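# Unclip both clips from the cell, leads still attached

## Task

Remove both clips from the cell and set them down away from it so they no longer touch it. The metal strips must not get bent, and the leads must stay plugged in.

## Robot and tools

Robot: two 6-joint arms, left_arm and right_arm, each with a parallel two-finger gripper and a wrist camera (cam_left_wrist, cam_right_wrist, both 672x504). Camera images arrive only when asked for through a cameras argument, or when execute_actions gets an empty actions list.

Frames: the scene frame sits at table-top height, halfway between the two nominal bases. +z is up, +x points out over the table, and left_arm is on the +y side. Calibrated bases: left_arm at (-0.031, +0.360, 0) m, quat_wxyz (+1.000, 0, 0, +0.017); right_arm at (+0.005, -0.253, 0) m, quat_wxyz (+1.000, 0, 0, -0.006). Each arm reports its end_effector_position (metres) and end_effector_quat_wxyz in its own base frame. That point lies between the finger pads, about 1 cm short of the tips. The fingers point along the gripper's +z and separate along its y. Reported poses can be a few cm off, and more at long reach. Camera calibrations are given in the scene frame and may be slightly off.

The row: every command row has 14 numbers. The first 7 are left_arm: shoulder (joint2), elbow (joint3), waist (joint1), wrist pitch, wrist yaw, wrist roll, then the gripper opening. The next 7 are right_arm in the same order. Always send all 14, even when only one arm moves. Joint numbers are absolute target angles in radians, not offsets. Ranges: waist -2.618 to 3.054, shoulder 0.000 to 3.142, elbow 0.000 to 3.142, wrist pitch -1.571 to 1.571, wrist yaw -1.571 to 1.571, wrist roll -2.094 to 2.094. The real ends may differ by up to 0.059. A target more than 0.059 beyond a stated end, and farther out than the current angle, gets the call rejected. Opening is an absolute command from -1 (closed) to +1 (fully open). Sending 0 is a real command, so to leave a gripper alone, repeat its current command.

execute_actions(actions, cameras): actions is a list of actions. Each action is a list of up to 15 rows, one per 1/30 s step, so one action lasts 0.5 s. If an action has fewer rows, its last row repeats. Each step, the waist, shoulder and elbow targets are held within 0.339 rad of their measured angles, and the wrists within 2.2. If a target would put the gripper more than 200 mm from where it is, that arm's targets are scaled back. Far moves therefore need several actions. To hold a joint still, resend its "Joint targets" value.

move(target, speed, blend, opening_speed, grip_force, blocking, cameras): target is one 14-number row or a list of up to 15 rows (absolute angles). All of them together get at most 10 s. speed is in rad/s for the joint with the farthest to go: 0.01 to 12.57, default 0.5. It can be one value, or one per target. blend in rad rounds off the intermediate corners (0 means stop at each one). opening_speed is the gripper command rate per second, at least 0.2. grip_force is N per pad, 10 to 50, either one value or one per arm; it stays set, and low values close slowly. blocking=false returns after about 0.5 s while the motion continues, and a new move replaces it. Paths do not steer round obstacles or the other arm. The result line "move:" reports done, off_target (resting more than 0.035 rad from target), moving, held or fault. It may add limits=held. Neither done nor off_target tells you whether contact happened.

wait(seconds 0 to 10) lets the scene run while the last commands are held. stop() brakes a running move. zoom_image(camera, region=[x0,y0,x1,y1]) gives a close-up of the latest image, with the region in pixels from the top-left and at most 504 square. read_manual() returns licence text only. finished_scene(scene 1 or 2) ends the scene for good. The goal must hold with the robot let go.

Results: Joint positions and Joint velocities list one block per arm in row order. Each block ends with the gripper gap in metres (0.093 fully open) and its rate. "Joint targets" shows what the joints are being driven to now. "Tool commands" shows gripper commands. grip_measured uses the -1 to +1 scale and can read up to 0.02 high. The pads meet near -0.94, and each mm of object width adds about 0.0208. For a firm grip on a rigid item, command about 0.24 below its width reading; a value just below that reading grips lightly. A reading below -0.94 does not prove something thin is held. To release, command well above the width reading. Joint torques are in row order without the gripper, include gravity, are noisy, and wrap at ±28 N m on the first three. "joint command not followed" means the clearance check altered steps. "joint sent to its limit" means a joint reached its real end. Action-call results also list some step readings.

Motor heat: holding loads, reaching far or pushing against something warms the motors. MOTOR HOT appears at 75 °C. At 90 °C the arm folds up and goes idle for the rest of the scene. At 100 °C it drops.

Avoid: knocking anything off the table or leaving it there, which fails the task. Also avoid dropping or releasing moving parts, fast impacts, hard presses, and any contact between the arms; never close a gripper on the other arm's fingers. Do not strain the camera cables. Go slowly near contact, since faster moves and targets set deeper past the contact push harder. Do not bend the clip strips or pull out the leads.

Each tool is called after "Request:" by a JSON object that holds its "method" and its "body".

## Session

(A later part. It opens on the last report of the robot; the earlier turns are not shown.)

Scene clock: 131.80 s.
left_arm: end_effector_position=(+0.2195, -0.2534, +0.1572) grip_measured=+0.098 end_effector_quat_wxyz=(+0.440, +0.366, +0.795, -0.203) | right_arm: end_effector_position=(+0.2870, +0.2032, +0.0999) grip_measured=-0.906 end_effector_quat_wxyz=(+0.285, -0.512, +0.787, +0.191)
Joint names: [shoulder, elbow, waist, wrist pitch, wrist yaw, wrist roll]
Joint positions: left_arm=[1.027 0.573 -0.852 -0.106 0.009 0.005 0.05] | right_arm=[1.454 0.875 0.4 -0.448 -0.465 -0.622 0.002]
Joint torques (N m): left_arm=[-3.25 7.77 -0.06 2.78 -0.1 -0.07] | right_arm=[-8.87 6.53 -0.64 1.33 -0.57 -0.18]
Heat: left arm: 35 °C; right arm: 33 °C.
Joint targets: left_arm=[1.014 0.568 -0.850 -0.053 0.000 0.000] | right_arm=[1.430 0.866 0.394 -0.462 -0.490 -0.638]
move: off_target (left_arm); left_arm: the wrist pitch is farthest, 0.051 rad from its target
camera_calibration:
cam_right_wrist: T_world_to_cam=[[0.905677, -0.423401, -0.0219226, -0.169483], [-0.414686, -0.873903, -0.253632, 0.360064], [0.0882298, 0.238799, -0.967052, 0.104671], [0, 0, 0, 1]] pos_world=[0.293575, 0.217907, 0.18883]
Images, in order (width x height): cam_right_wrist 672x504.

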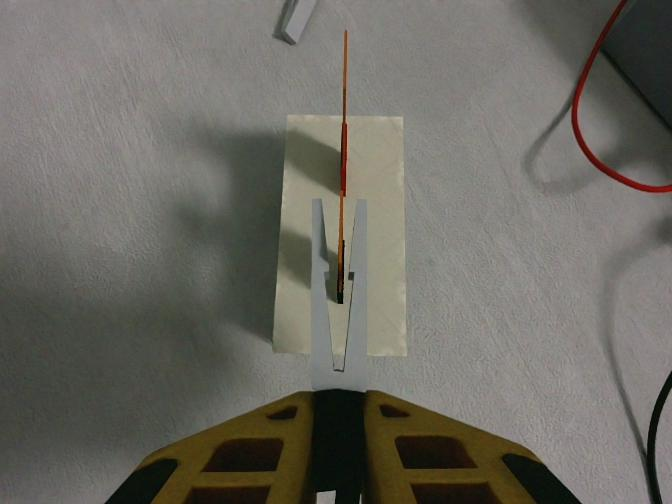

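Request:
{"method": "move", "body": {"target": [[1.014,0.568,-0.85,-0.0545,0,0,0.1,1.366,0.822,0.333,-0.511,-0.526,-0.707,-1],[1.014,0.568,-0.85,-0.0545,0,0,0.1,1.308,0.785,0.263,-0.563,-0.561,-0.776,-1]], "speed": 0.07, "blend": [0.02,0], "cameras": ["all"]}}

Request:
{"method": "zoom_image", "body": {"camera": "cam_left_wrist", "region": [220, 60, 480, 320]}}

Scene clock: 136.83 s.
left_arm: end_effector_position=(+0.2195, -0.2534, +0.1572) grip_measured=+0.098 end_effector_quat_wxyz=(+0.440, +0.366, +0.795, -0.203) | right_arm: end_effector_position=(+0.2685, +0.1628, +0.1026) grip_measured=-0.908 end_effector_quat_wxyz=(+0.288, -0.515, +0.784, +0.191)
Joint names: [shoulder, elbow, waist, wrist pitch, wrist yaw, wrist roll]
Joint positions: left_arm=[1.027 0.573 -0.852 -0.106 0.009 0.005 0.05] | right_arm=[1.334 0.796 0.269 -0.543 -0.532 -0.757 0.002]
Joint torques (N m): left_arm=[-3.23 7.79 -0.06 2.76 -0.1 -0.07] | right_arm=[-7.8 6.38 -0.49 1.16 -0.66 -0.2]
Heat: left arm: 36 °C; right arm: 33 °C.
Joint targets: left_arm=[1.014 0.568 -0.850 -0.055 0.000 0.000] | right_arm=[1.309 0.785 0.264 -0.563 -0.562 -0.776]
move: off_target (left_arm); left_arm: the wrist pitch is farthest, 0.051 rad from its target
camera_calibration:
cam_left_wrist: T_world_to_cam=[[-0.762059, -0.647463, -0.00760868, 0.00546733], [-0.530303, 0.630819, -0.566432, 0.407128], [0.371544, -0.42762, -0.824073, 0.0229234], [0, 0, 0, 1]] pos_world=[0.211551, -0.243482, 0.249543]
cam_right_wrist: T_world_to_cam=[[0.908375, -0.417881, -0.0151394, -0.172212], [-0.407131, -0.875589, -0.259977, 0.316667], [0.0953838, 0.242321, -0.965496, 0.115913], [0, 0, 0, 1]] pos_world=[0.274302, 0.177218, 0.191633]

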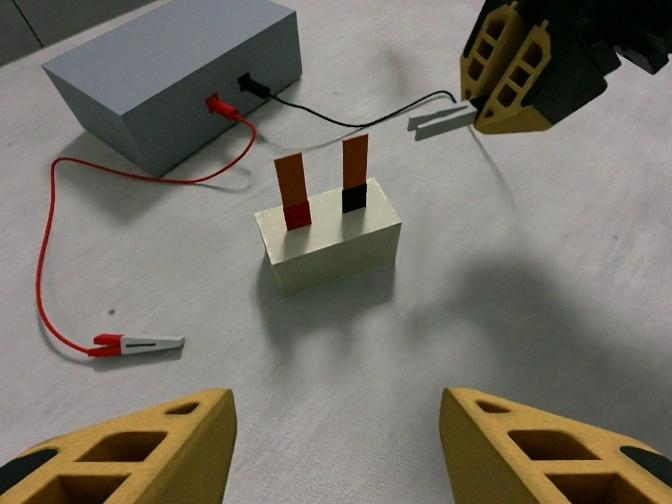

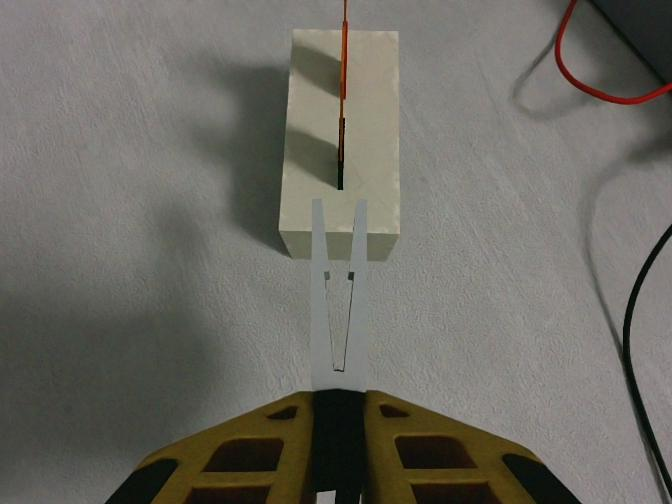

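Scaled by 1.938 from the camera's 672x504 image, which has a finer 960x720 frame.

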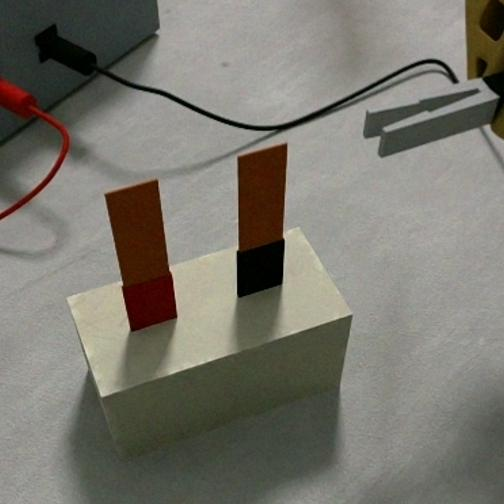

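Request:
{"method": "move", "body": {"target": [1.014,0.568,-0.85,-0.0545,0,0,0.1,1.42,0.518,0.052,-0.295,-0.645,-1.005,-1], "speed": 0.2, "cameras": ["all"]}}

Scene clock: 141.27 s.
left_arm: end_effector_position=(+0.2195, -0.2534, +0.1572) grip_measured=+0.098 end_effector_quat_wxyz=(+0.440, +0.366, +0.795, -0.203) | right_arm: end_effector_position=(+0.2486, +0.1105, +0.0247) grip_measured=-0.908 end_effector_quat_wxyz=(+0.287, -0.513, +0.787, +0.187)
Joint names: [shoulder, elbow, waist, wrist pitch, wrist yaw, wrist roll]
Joint positions: left_arm=[1.027 0.573 -0.852 -0.106 0.009 0.005 0.05] | right_arm=[1.408 0.524 0.055 -0.324 -0.612 -0.985 0.002]
Joint torques (N m): left_arm=[-3.23 7.79 -0.05 2.76 -0.1 -0.07] | right_arm=[-3.75 5.52 -0.47 1.44 -0.74 -0.18]
Motor temperatures (°C): left_arm=[34 34 25 37 24 26 25] | right_arm=[32 33 23 29 25 22 24]
Heat: left arm: 37 °C; right arm: 33 °C.
Joint targets: left_arm=[1.014 0.568 -0.850 -0.054 0.000 0.000] | right_arm=[1.420 0.517 0.050 -0.295 -0.646 -1.004]
move: off_target (left_arm); left_arm: the wrist pitch is farthest, 0.051 rad from its target
camera_calibration:
cam_left_wrist: T_world_to_cam=[[-0.762059, -0.647463, -0.00760868, 0.00546733], [-0.530303, 0.630819, -0.566432, 0.407128], [0.371544, -0.42762, -0.824073, 0.0229234], [0, 0, 0, 1]] pos_world=[0.211551, -0.243482, 0.249543]
cam_right_wrist: T_world_to_cam=[[0.905411, -0.424353, -0.0124555, -0.17572], [-0.413387, -0.874577, -0.25343, 0.243846], [0.0966502, 0.234607, -0.967274, 0.0558475], [0, 0, 0, 1]] pos_world=[0.254504, 0.125592, 0.113629]

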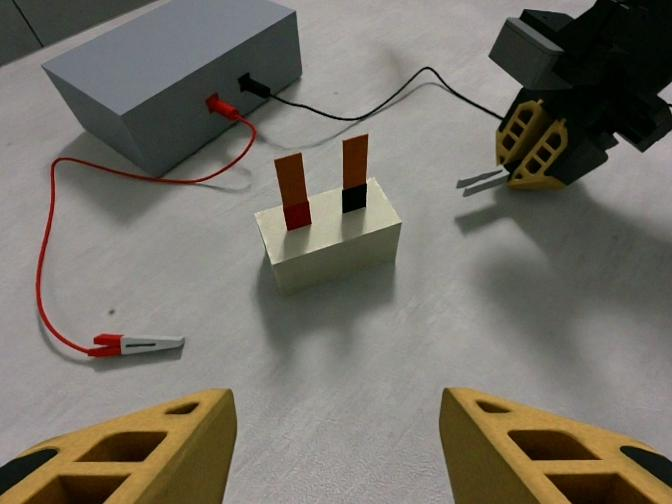

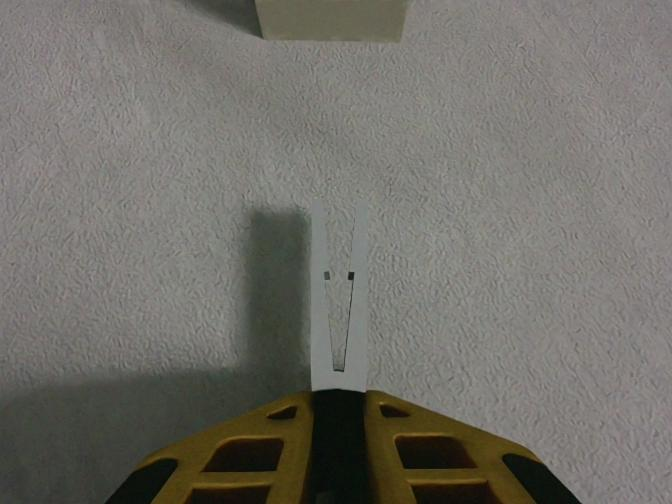

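Request:
{"method": "move", "body": {"target": [1.014,0.568,-0.85,-0.0545,0,0,0.1,1.442,0.518,0.052,-0.295,-0.645,-1.005,-1], "speed": 0.06, "cameras": ["cam_right_wrist"]}}

Request:
{"method": "move", "body": {"target": [1.014,0.568,-0.85,-0.0545,0,0,0.1,1.454,0.518,0.052,-0.295,-0.645,-1.005,-1], "speed": 0.04, "cameras": ["cam_right_wrist"]}}

Scene clock: 143.43 s.
left_arm: end_effector_position=(+0.2195, -0.2534, +0.1572) grip_measured=+0.098 end_effector_quat_wxyz=(+0.440, +0.366, +0.795, -0.203) | right_arm: end_effector_position=(+0.2470, +0.1106, +0.0203) grip_measured=-0.908 end_effector_quat_wxyz=(+0.280, -0.512, +0.789, +0.192)
Joint names: [shoulder, elbow, waist, wrist pitch, wrist yaw, wrist roll]
Joint positions: left_arm=[1.027 0.573 -0.852 -0.106 0.009 0.005 0.05] | right_arm=[1.428 0.524 0.055 -0.322 -0.614 -0.987 0.002]
Joint torques (N m): left_arm=[-3.23 7.77 -0.06 2.76 -0.09 -0.07] | right_arm=[-3.71 5.48 -0.24 1.39 -0.75 -0.19]
Heat: left arm: 37 °C; right arm: 33 °C.
Joint targets: left_arm=[1.014 0.568 -0.850 -0.054 0.000 0.000] | right_arm=[1.442 0.518 0.052 -0.295 -0.644 -1.005]
move: off_target (left_arm); left_arm: the wrist pitch is farthest, 0.051 rad from its target
camera_calibration:
cam_right_wrist: T_world_to_cam=[[0.905766, -0.422832, -0.0283184, -0.17423], [-0.416291, -0.875267, -0.24619, 0.242804], [0.0793109, 0.23478, -0.968808, 0.0560334], [0, 0, 0, 1]] pos_world=[0.254445, 0.125693, 0.109128]
Images, in order (width x height): cam_right_wrist 672x504.

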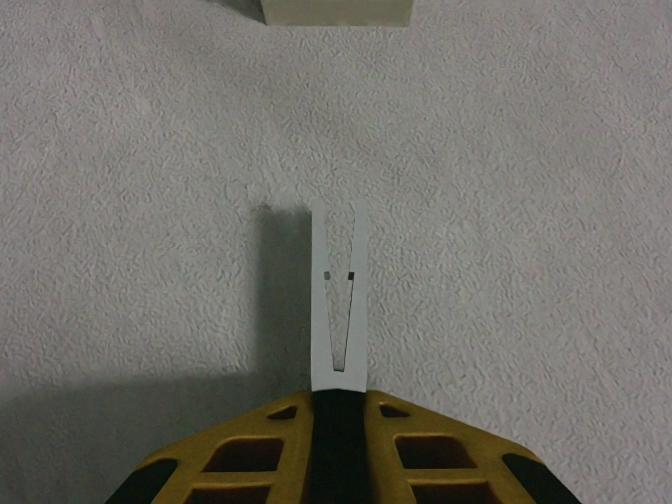

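Scene clock: 144.13 s.
left_arm: end_effector_position=(+0.2195, -0.2534, +0.1572) grip_measured=+0.098 end_effector_quat_wxyz=(+0.440, +0.366, +0.795, -0.203) | right_arm: end_effector_position=(+0.2463, +0.1106, +0.0179) grip_measured=-0.908 end_effector_quat_wxyz=(+0.276, -0.511, +0.790, +0.194)
Joint names: [shoulder, elbow, waist, wrist pitch, wrist yaw, wrist roll]
Joint positions: left_arm=[1.027 0.573 -0.852 -0.106 0.009 0.005 0.05] | right_arm=[1.438 0.524 0.055 -0.321 -0.614 -0.987 0.002]
Joint torques (N m): left_arm=[-3.23 7.77 -0.05 2.76 -0.1 -0.07] | right_arm=[-3.77 5.44 -0.32 1.38 -0.76 -0.2]
Heat: left arm: 37 °C; right arm: 33 °C.
Joint targets: left_arm=[1.014 0.568 -0.850 -0.054 0.000 0.000] | right_arm=[1.453 0.518 0.052 -0.294 -0.645 -1.005]
move: off_target (left_arm); left_arm: the wrist pitch is farthest, 0.051 rad from its target
camera_calibration:
cam_right_wrist: T_world_to_cam=[[0.905481, -0.422821, -0.0364301, -0.173428], [-0.418509, -0.875403, -0.241907, 0.24234], [0.0703924, 0.234289, -0.969615, 0.0560235], [0, 0, 0, 1]] pos_world=[0.254514, 0.125691, 0.106627]
Images, in order (width x height): cam_right_wrist 672x504.

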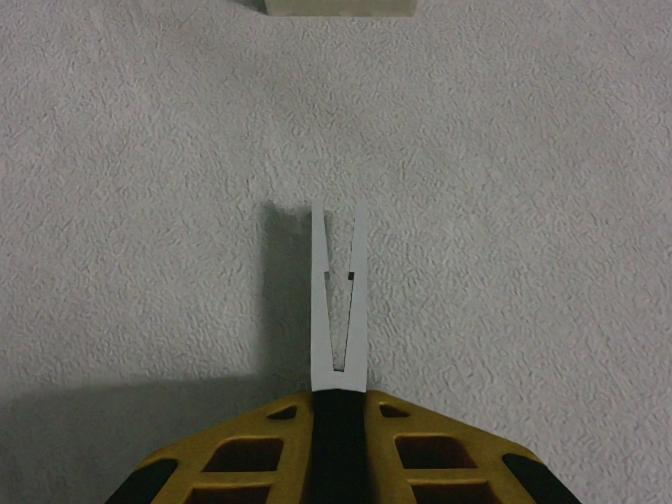

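Request:
{"method": "move", "body": {"target": [1.014,0.568,-0.85,-0.0545,0,0,0.1,1.468,0.518,0.052,-0.295,-0.645,-1.005,-1], "speed": 0.04, "cameras": ["cam_right_wrist"]}}

Request:
{"method": "move", "body": {"target": [1.014,0.568,-0.85,-0.0545,0,0,0.1,1.478,0.518,0.052,-0.295,-0.645,-1.005,-1], "speed": 0.04, "cameras": ["all"]}}

Scene clock: 146.20 s.
left_arm: end_effector_position=(+0.2195, -0.2534, +0.1572) grip_measured=+0.098 end_effector_quat_wxyz=(+0.440, +0.366, +0.795, -0.203) | right_arm: end_effector_position=(+0.2457, +0.1104, +0.0159) grip_measured=-0.908 end_effector_quat_wxyz=(+0.274, -0.509, +0.791, +0.199)
Joint names: [shoulder, elbow, waist, wrist pitch, wrist yaw, wrist roll]
Joint positions: left_arm=[1.027 0.573 -0.852 -0.106 0.009 0.005 0.05] | right_arm=[1.451 0.524 0.05 -0.319 -0.621 -0.989 0.002]
Joint torques (N m): left_arm=[-3.25 7.79 -0.06 2.76 -0.09 -0.07] | right_arm=[-3.47 5.33 -0.34 1.3 -0.67 -0.2]
Heat: left arm: 38 °C; right arm: 33 °C.
Joint targets: left_arm=[1.014 0.568 -0.850 -0.054 0.000 0.000] | right_arm=[1.469 0.518 0.047 -0.296 -0.644 -1.006]
move: off_target (left_arm); left_arm: the wrist pitch is farthest, 0.051 rad from its target
camera_calibration:
cam_right_wrist: T_world_to_cam=[[0.904652, -0.423401, -0.0483311, -0.1725], [-0.421797, -0.873461, -0.243213, 0.242106], [0.0607614, 0.240409, -0.968768, 0.0558276], [0, 0, 0, 1]] pos_world=[0.25478, 0.125012, 0.10463]
Images, in order (width x height): cam_right_wrist 672x504.

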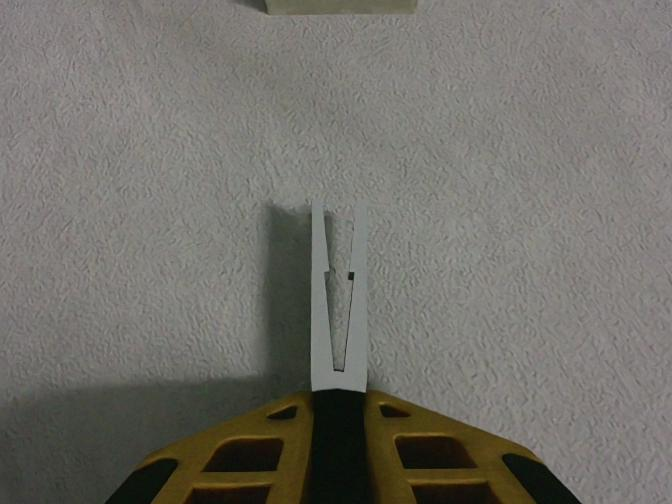

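Scene clock: 146.90 s.
left_arm: end_effector_position=(+0.2195, -0.2534, +0.1572) grip_measured=+0.098 end_effector_quat_wxyz=(+0.440, +0.366, +0.795, -0.203) | right_arm: end_effector_position=(+0.2460, +0.1111, +0.0158) grip_measured=-0.908 end_effector_quat_wxyz=(+0.275, -0.509, +0.790, +0.202)
Joint names: [shoulder, elbow, waist, wrist pitch, wrist yaw, wrist roll]
Joint positions: left_arm=[1.027 0.573 -0.852 -0.106 0.009 0.005 0.05] | right_arm=[1.455 0.524 0.048 -0.315 -0.629 -0.989 0.002]
Joint torques (N m): left_arm=[-3.23 7.79 -0.06 2.76 -0.1 -0.07] | right_arm=[-3.18 5.29 0.18 1.22 -0.59 -0.19]
Heat: left arm: 38 °C; right arm: 33 °C.
Joint targets: left_arm=[1.014 0.568 -0.850 -0.054 0.000 0.000] | right_arm=[1.478 0.518 0.050 -0.295 -0.646 -1.005]
move: off_target (left_arm); left_arm: the wrist pitch is farthest, 0.051 rad from its target
camera_calibration:
cam_left_wrist: T_world_to_cam=[[-0.762059, -0.647463, -0.00760868, 0.00546733], [-0.530303, 0.630819, -0.566432, 0.407128], [0.371544, -0.42762, -0.824073, 0.0229234], [0, 0, 0, 1]] pos_world=[0.211551, -0.243482, 0.249543]
cam_right_wrist: T_world_to_cam=[[0.905017, -0.422221, -0.0517145, -0.172736], [-0.4211, -0.87208, -0.249301, 0.242583], [0.0601609, 0.247399, -0.967044, 0.0549002], [0, 0, 0, 1]] pos_world=[0.255178, 0.125036, 0.104634]

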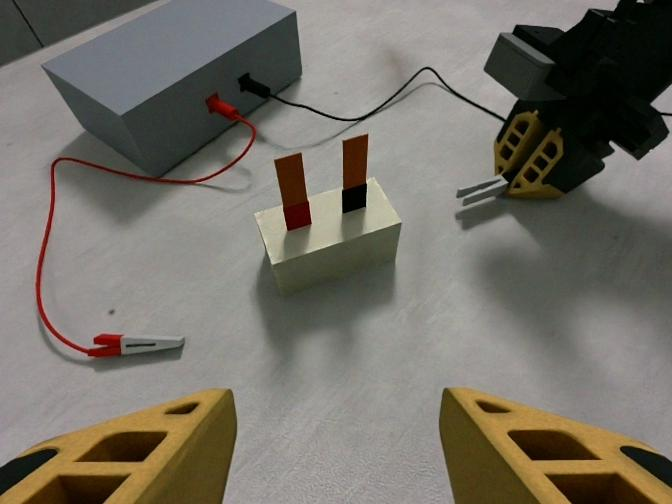

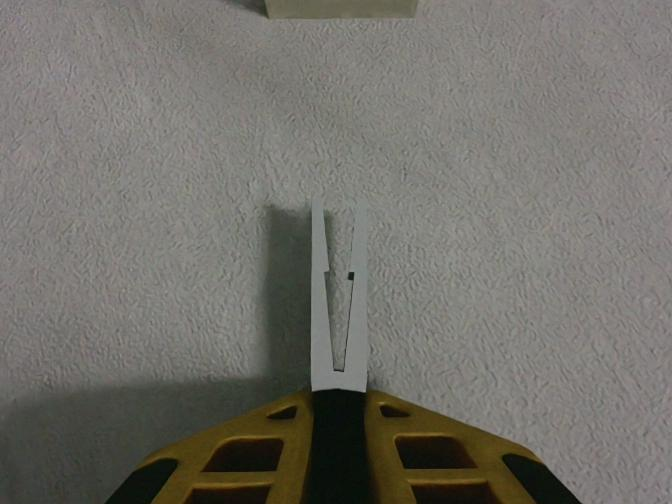

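Request:
{"method": "move", "body": {"target": [1.014,0.568,-0.85,-0.0545,0,0,0.1,1.462,0.518,0.049,-0.305,-0.640,-0.998,-0.3], "speed": 0.05, "opening_speed": 0.4, "cameras": ["all"]}}

Scene clock: 150.07 s.
left_arm: end_effector_position=(+0.2195, -0.2534, +0.1572) grip_measured=+0.098 end_effector_quat_wxyz=(+0.440, +0.366, +0.795, -0.203) | right_arm: end_effector_position=(+0.2448, +0.1142, +0.0167) grip_measured=-0.302 end_effector_quat_wxyz=(+0.276, -0.511, +0.787, +0.207)
Joint names: [shoulder, elbow, waist, wrist pitch, wrist yaw, wrist roll]
Joint positions: left_arm=[1.027 0.573 -0.852 -0.106 0.009 0.005 0.05] | right_arm=[1.455 0.524 0.056 -0.315 -0.638 -0.989 0.031]
Joint torques (N m): left_arm=[-3.23 7.8 -0.05 2.76 -0.09 -0.07] | right_arm=[-4.56 5.29 -0.01 1.15 -0.46 -0.11]
Heat: left arm: 38 °C; right arm: 33 °C.
Joint targets: left_arm=[1.014 0.568 -0.850 -0.054 0.000 0.000] | right_arm=[1.462 0.518 0.057 -0.305 -0.641 -0.998]
move: off_target (left_arm); left_arm: the wrist pitch is farthest, 0.051 rad from its target
camera_calibration:
cam_left_wrist: T_world_to_cam=[[-0.762059, -0.647463, -0.00760868, 0.00546733], [-0.530303, 0.630819, -0.566432, 0.407128], [0.371544, -0.42762, -0.824073, 0.0229234], [0, 0, 0, 1]] pos_world=[0.211551, -0.243482, 0.249543]
cam_right_wrist: T_world_to_cam=[[0.909434, -0.412087, -0.0558006, -0.172457], [-0.411921, -0.874299, -0.256754, 0.243141], [0.0570189, 0.256487, -0.964864, 0.0547586], [0, 0, 0, 1]] pos_world=[0.25387, 0.127466, 0.105639]

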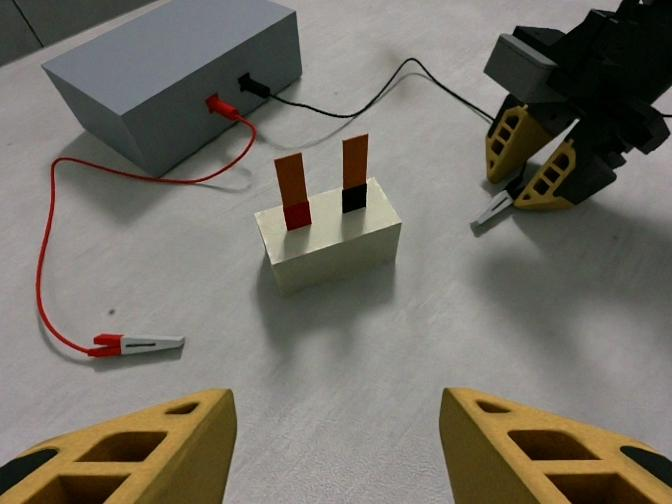

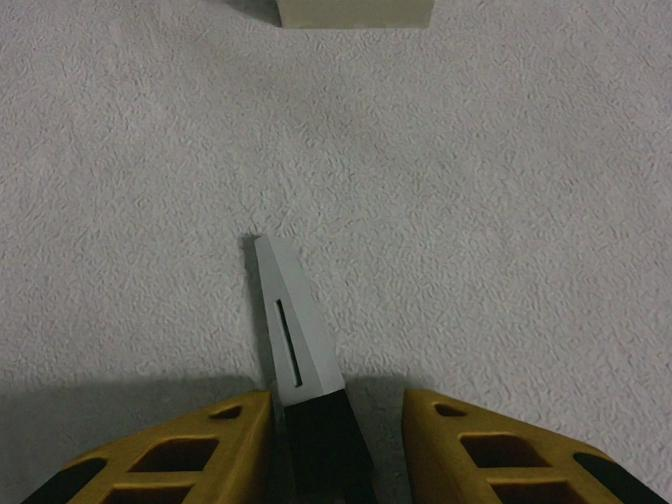

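Request:
{"method": "move", "body": {"target": [[1.014,0.568,-0.85,-0.0545,0,0,0.1,1.462,0.518,0.052,-0.305,-0.640,-0.998,0.1],[1.014,0.568,-0.85,-0.0545,0,0,0.1,1.30,0.518,0.052,-0.305,-0.640,-0.998,0.1]], "speed": 0.2, "cameras": ["all"]}}

Request:
{"method": "zoom_image", "body": {"camera": "cam_left_wrist", "region": [380, 20, 640, 260]}}

Scene clock: 154.07 s.
left_arm: end_effector_position=(+0.2195, -0.2534, +0.1572) grip_measured=+0.098 end_effector_quat_wxyz=(+0.440, +0.366, +0.795, -0.203) | right_arm: end_effector_position=(+0.2555, +0.1153, +0.0489) grip_measured=+0.098 end_effector_quat_wxyz=(+0.331, -0.523, +0.765, +0.177)
Joint names: [shoulder, elbow, waist, wrist pitch, wrist yaw, wrist roll]
Joint positions: left_arm=[1.027 0.573 -0.852 -0.106 0.009 0.005 0.05] | right_arm=[1.32 0.524 0.056 -0.315 -0.641 -0.989 0.05]
Joint torques (N m): left_arm=[-3.23 7.79 -0.06 2.76 -0.09 -0.07] | right_arm=[-6.3 6 -0.39 1.39 -0.39 -0.11]
Heat: left arm: 39 °C; right arm: 34 °C.
Joint targets: left_arm=[1.014 0.568 -0.850 -0.054 0.000 0.000] | right_arm=[1.300 0.518 0.052 -0.305 -0.640 -0.998]
move: off_target (left_arm); left_arm: the wrist pitch is farthest, 0.051 rad from its target
camera_calibration:
cam_left_wrist: T_world_to_cam=[[-0.762059, -0.647463, -0.00760868, 0.00546733], [-0.530303, 0.630819, -0.566432, 0.407128], [0.371544, -0.42762, -0.824073, 0.0229234], [0, 0, 0, 1]] pos_world=[0.211551, -0.243482, 0.249543]
cam_right_wrist: T_world_to_cam=[[0.909452, -0.411075, 0.0625663, -0.185859], [-0.372107, -0.87175, -0.318729, 0.249304], [0.185564, 0.266588, -0.945779, 0.0499932], [0, 0, 0, 1]] pos_world=[0.252521, 0.127601, 0.138371]

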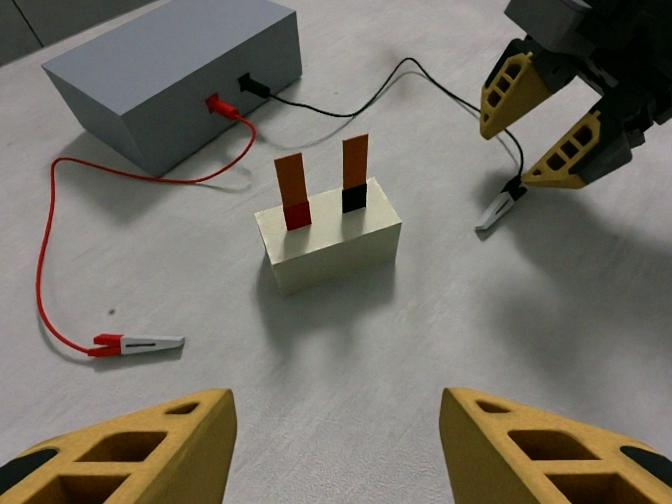

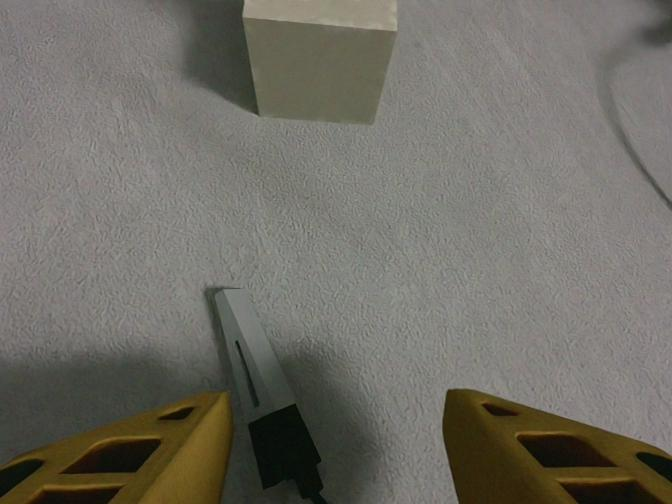

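Scaled by 1.938 from the camera's 672x504 image, which has a finer 960x720 frame.

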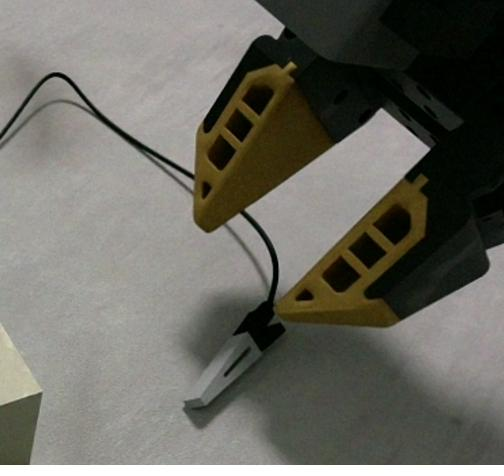

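Request:
{"method": "move", "body": {"target": [1.014,0.568,-0.85,-0.0545,0,0,0.1,1.1,0.518,0.0,-0.305,-0.640,-0.998,0.1], "speed": 0.3, "cameras": ["cam_left_wrist"]}}

Request:
{"method": "zoom_image", "body": {"camera": "cam_left_wrist", "region": [220, 20, 640, 320]}}

Scene clock: 156.07 s.
left_arm: end_effector_position=(+0.2195, -0.2534, +0.1572) grip_measured=+0.098 end_effector_quat_wxyz=(+0.440, +0.366, +0.795, -0.203) | right_arm: end_effector_position=(+0.2692, +0.1022, +0.1000) grip_measured=+0.098 end_effector_quat_wxyz=(+0.415, -0.521, +0.737, +0.115)
Joint names: [shoulder, elbow, waist, wrist pitch, wrist yaw, wrist roll]
Joint positions: left_arm=[1.027 0.573 -0.852 -0.106 0.009 0.005 0.05] | right_arm=[1.113 0.524 0.006 -0.315 -0.641 -0.995 0.05]
Joint torques (N m): left_arm=[-3.23 7.79 -0.06 2.76 -0.09 -0.07] | right_arm=[-4.6 6.89 -0.57 1.74 -0.33 -0.09]
Heat: left arm: 39 °C; right arm: 34 °C.
Joint targets: left_arm=[1.014 0.568 -0.850 -0.054 0.000 0.000] | right_arm=[1.099 0.518 0.000 -0.305 -0.640 -1.004]
move: off_target (left_arm); left_arm: the wrist pitch is farthest, 0.051 rad from its target
camera_calibration:
cam_left_wrist: T_world_to_cam=[[-0.762059, -0.647463, -0.00760868, 0.00546733], [-0.530303, 0.630819, -0.566432, 0.407128], [0.371544, -0.42762, -0.824073, 0.0229234], [0, 0, 0, 1]] pos_world=[0.211551, -0.243482, 0.249543]
Images, in order (width x height): cam_left_wrist 672x504.

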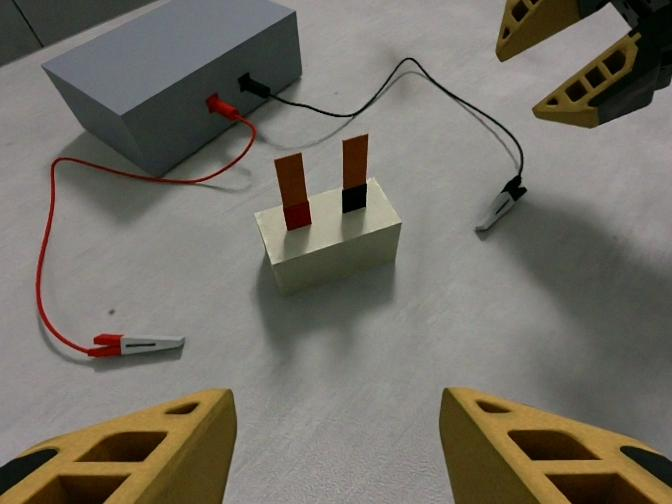

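Scaled by 1.200 from the camera's 672x504 image, which has a finer 960x720 frame.

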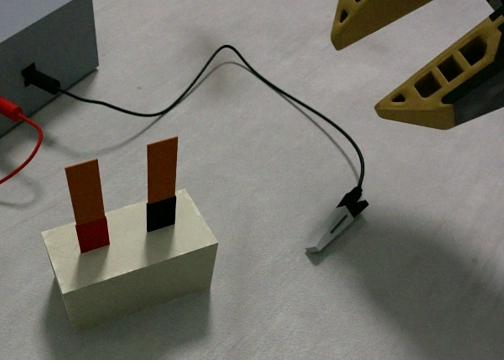

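Request:
{"method": "finished_scene", "body": {"scene": 2}}

The scene is finished: the task was done.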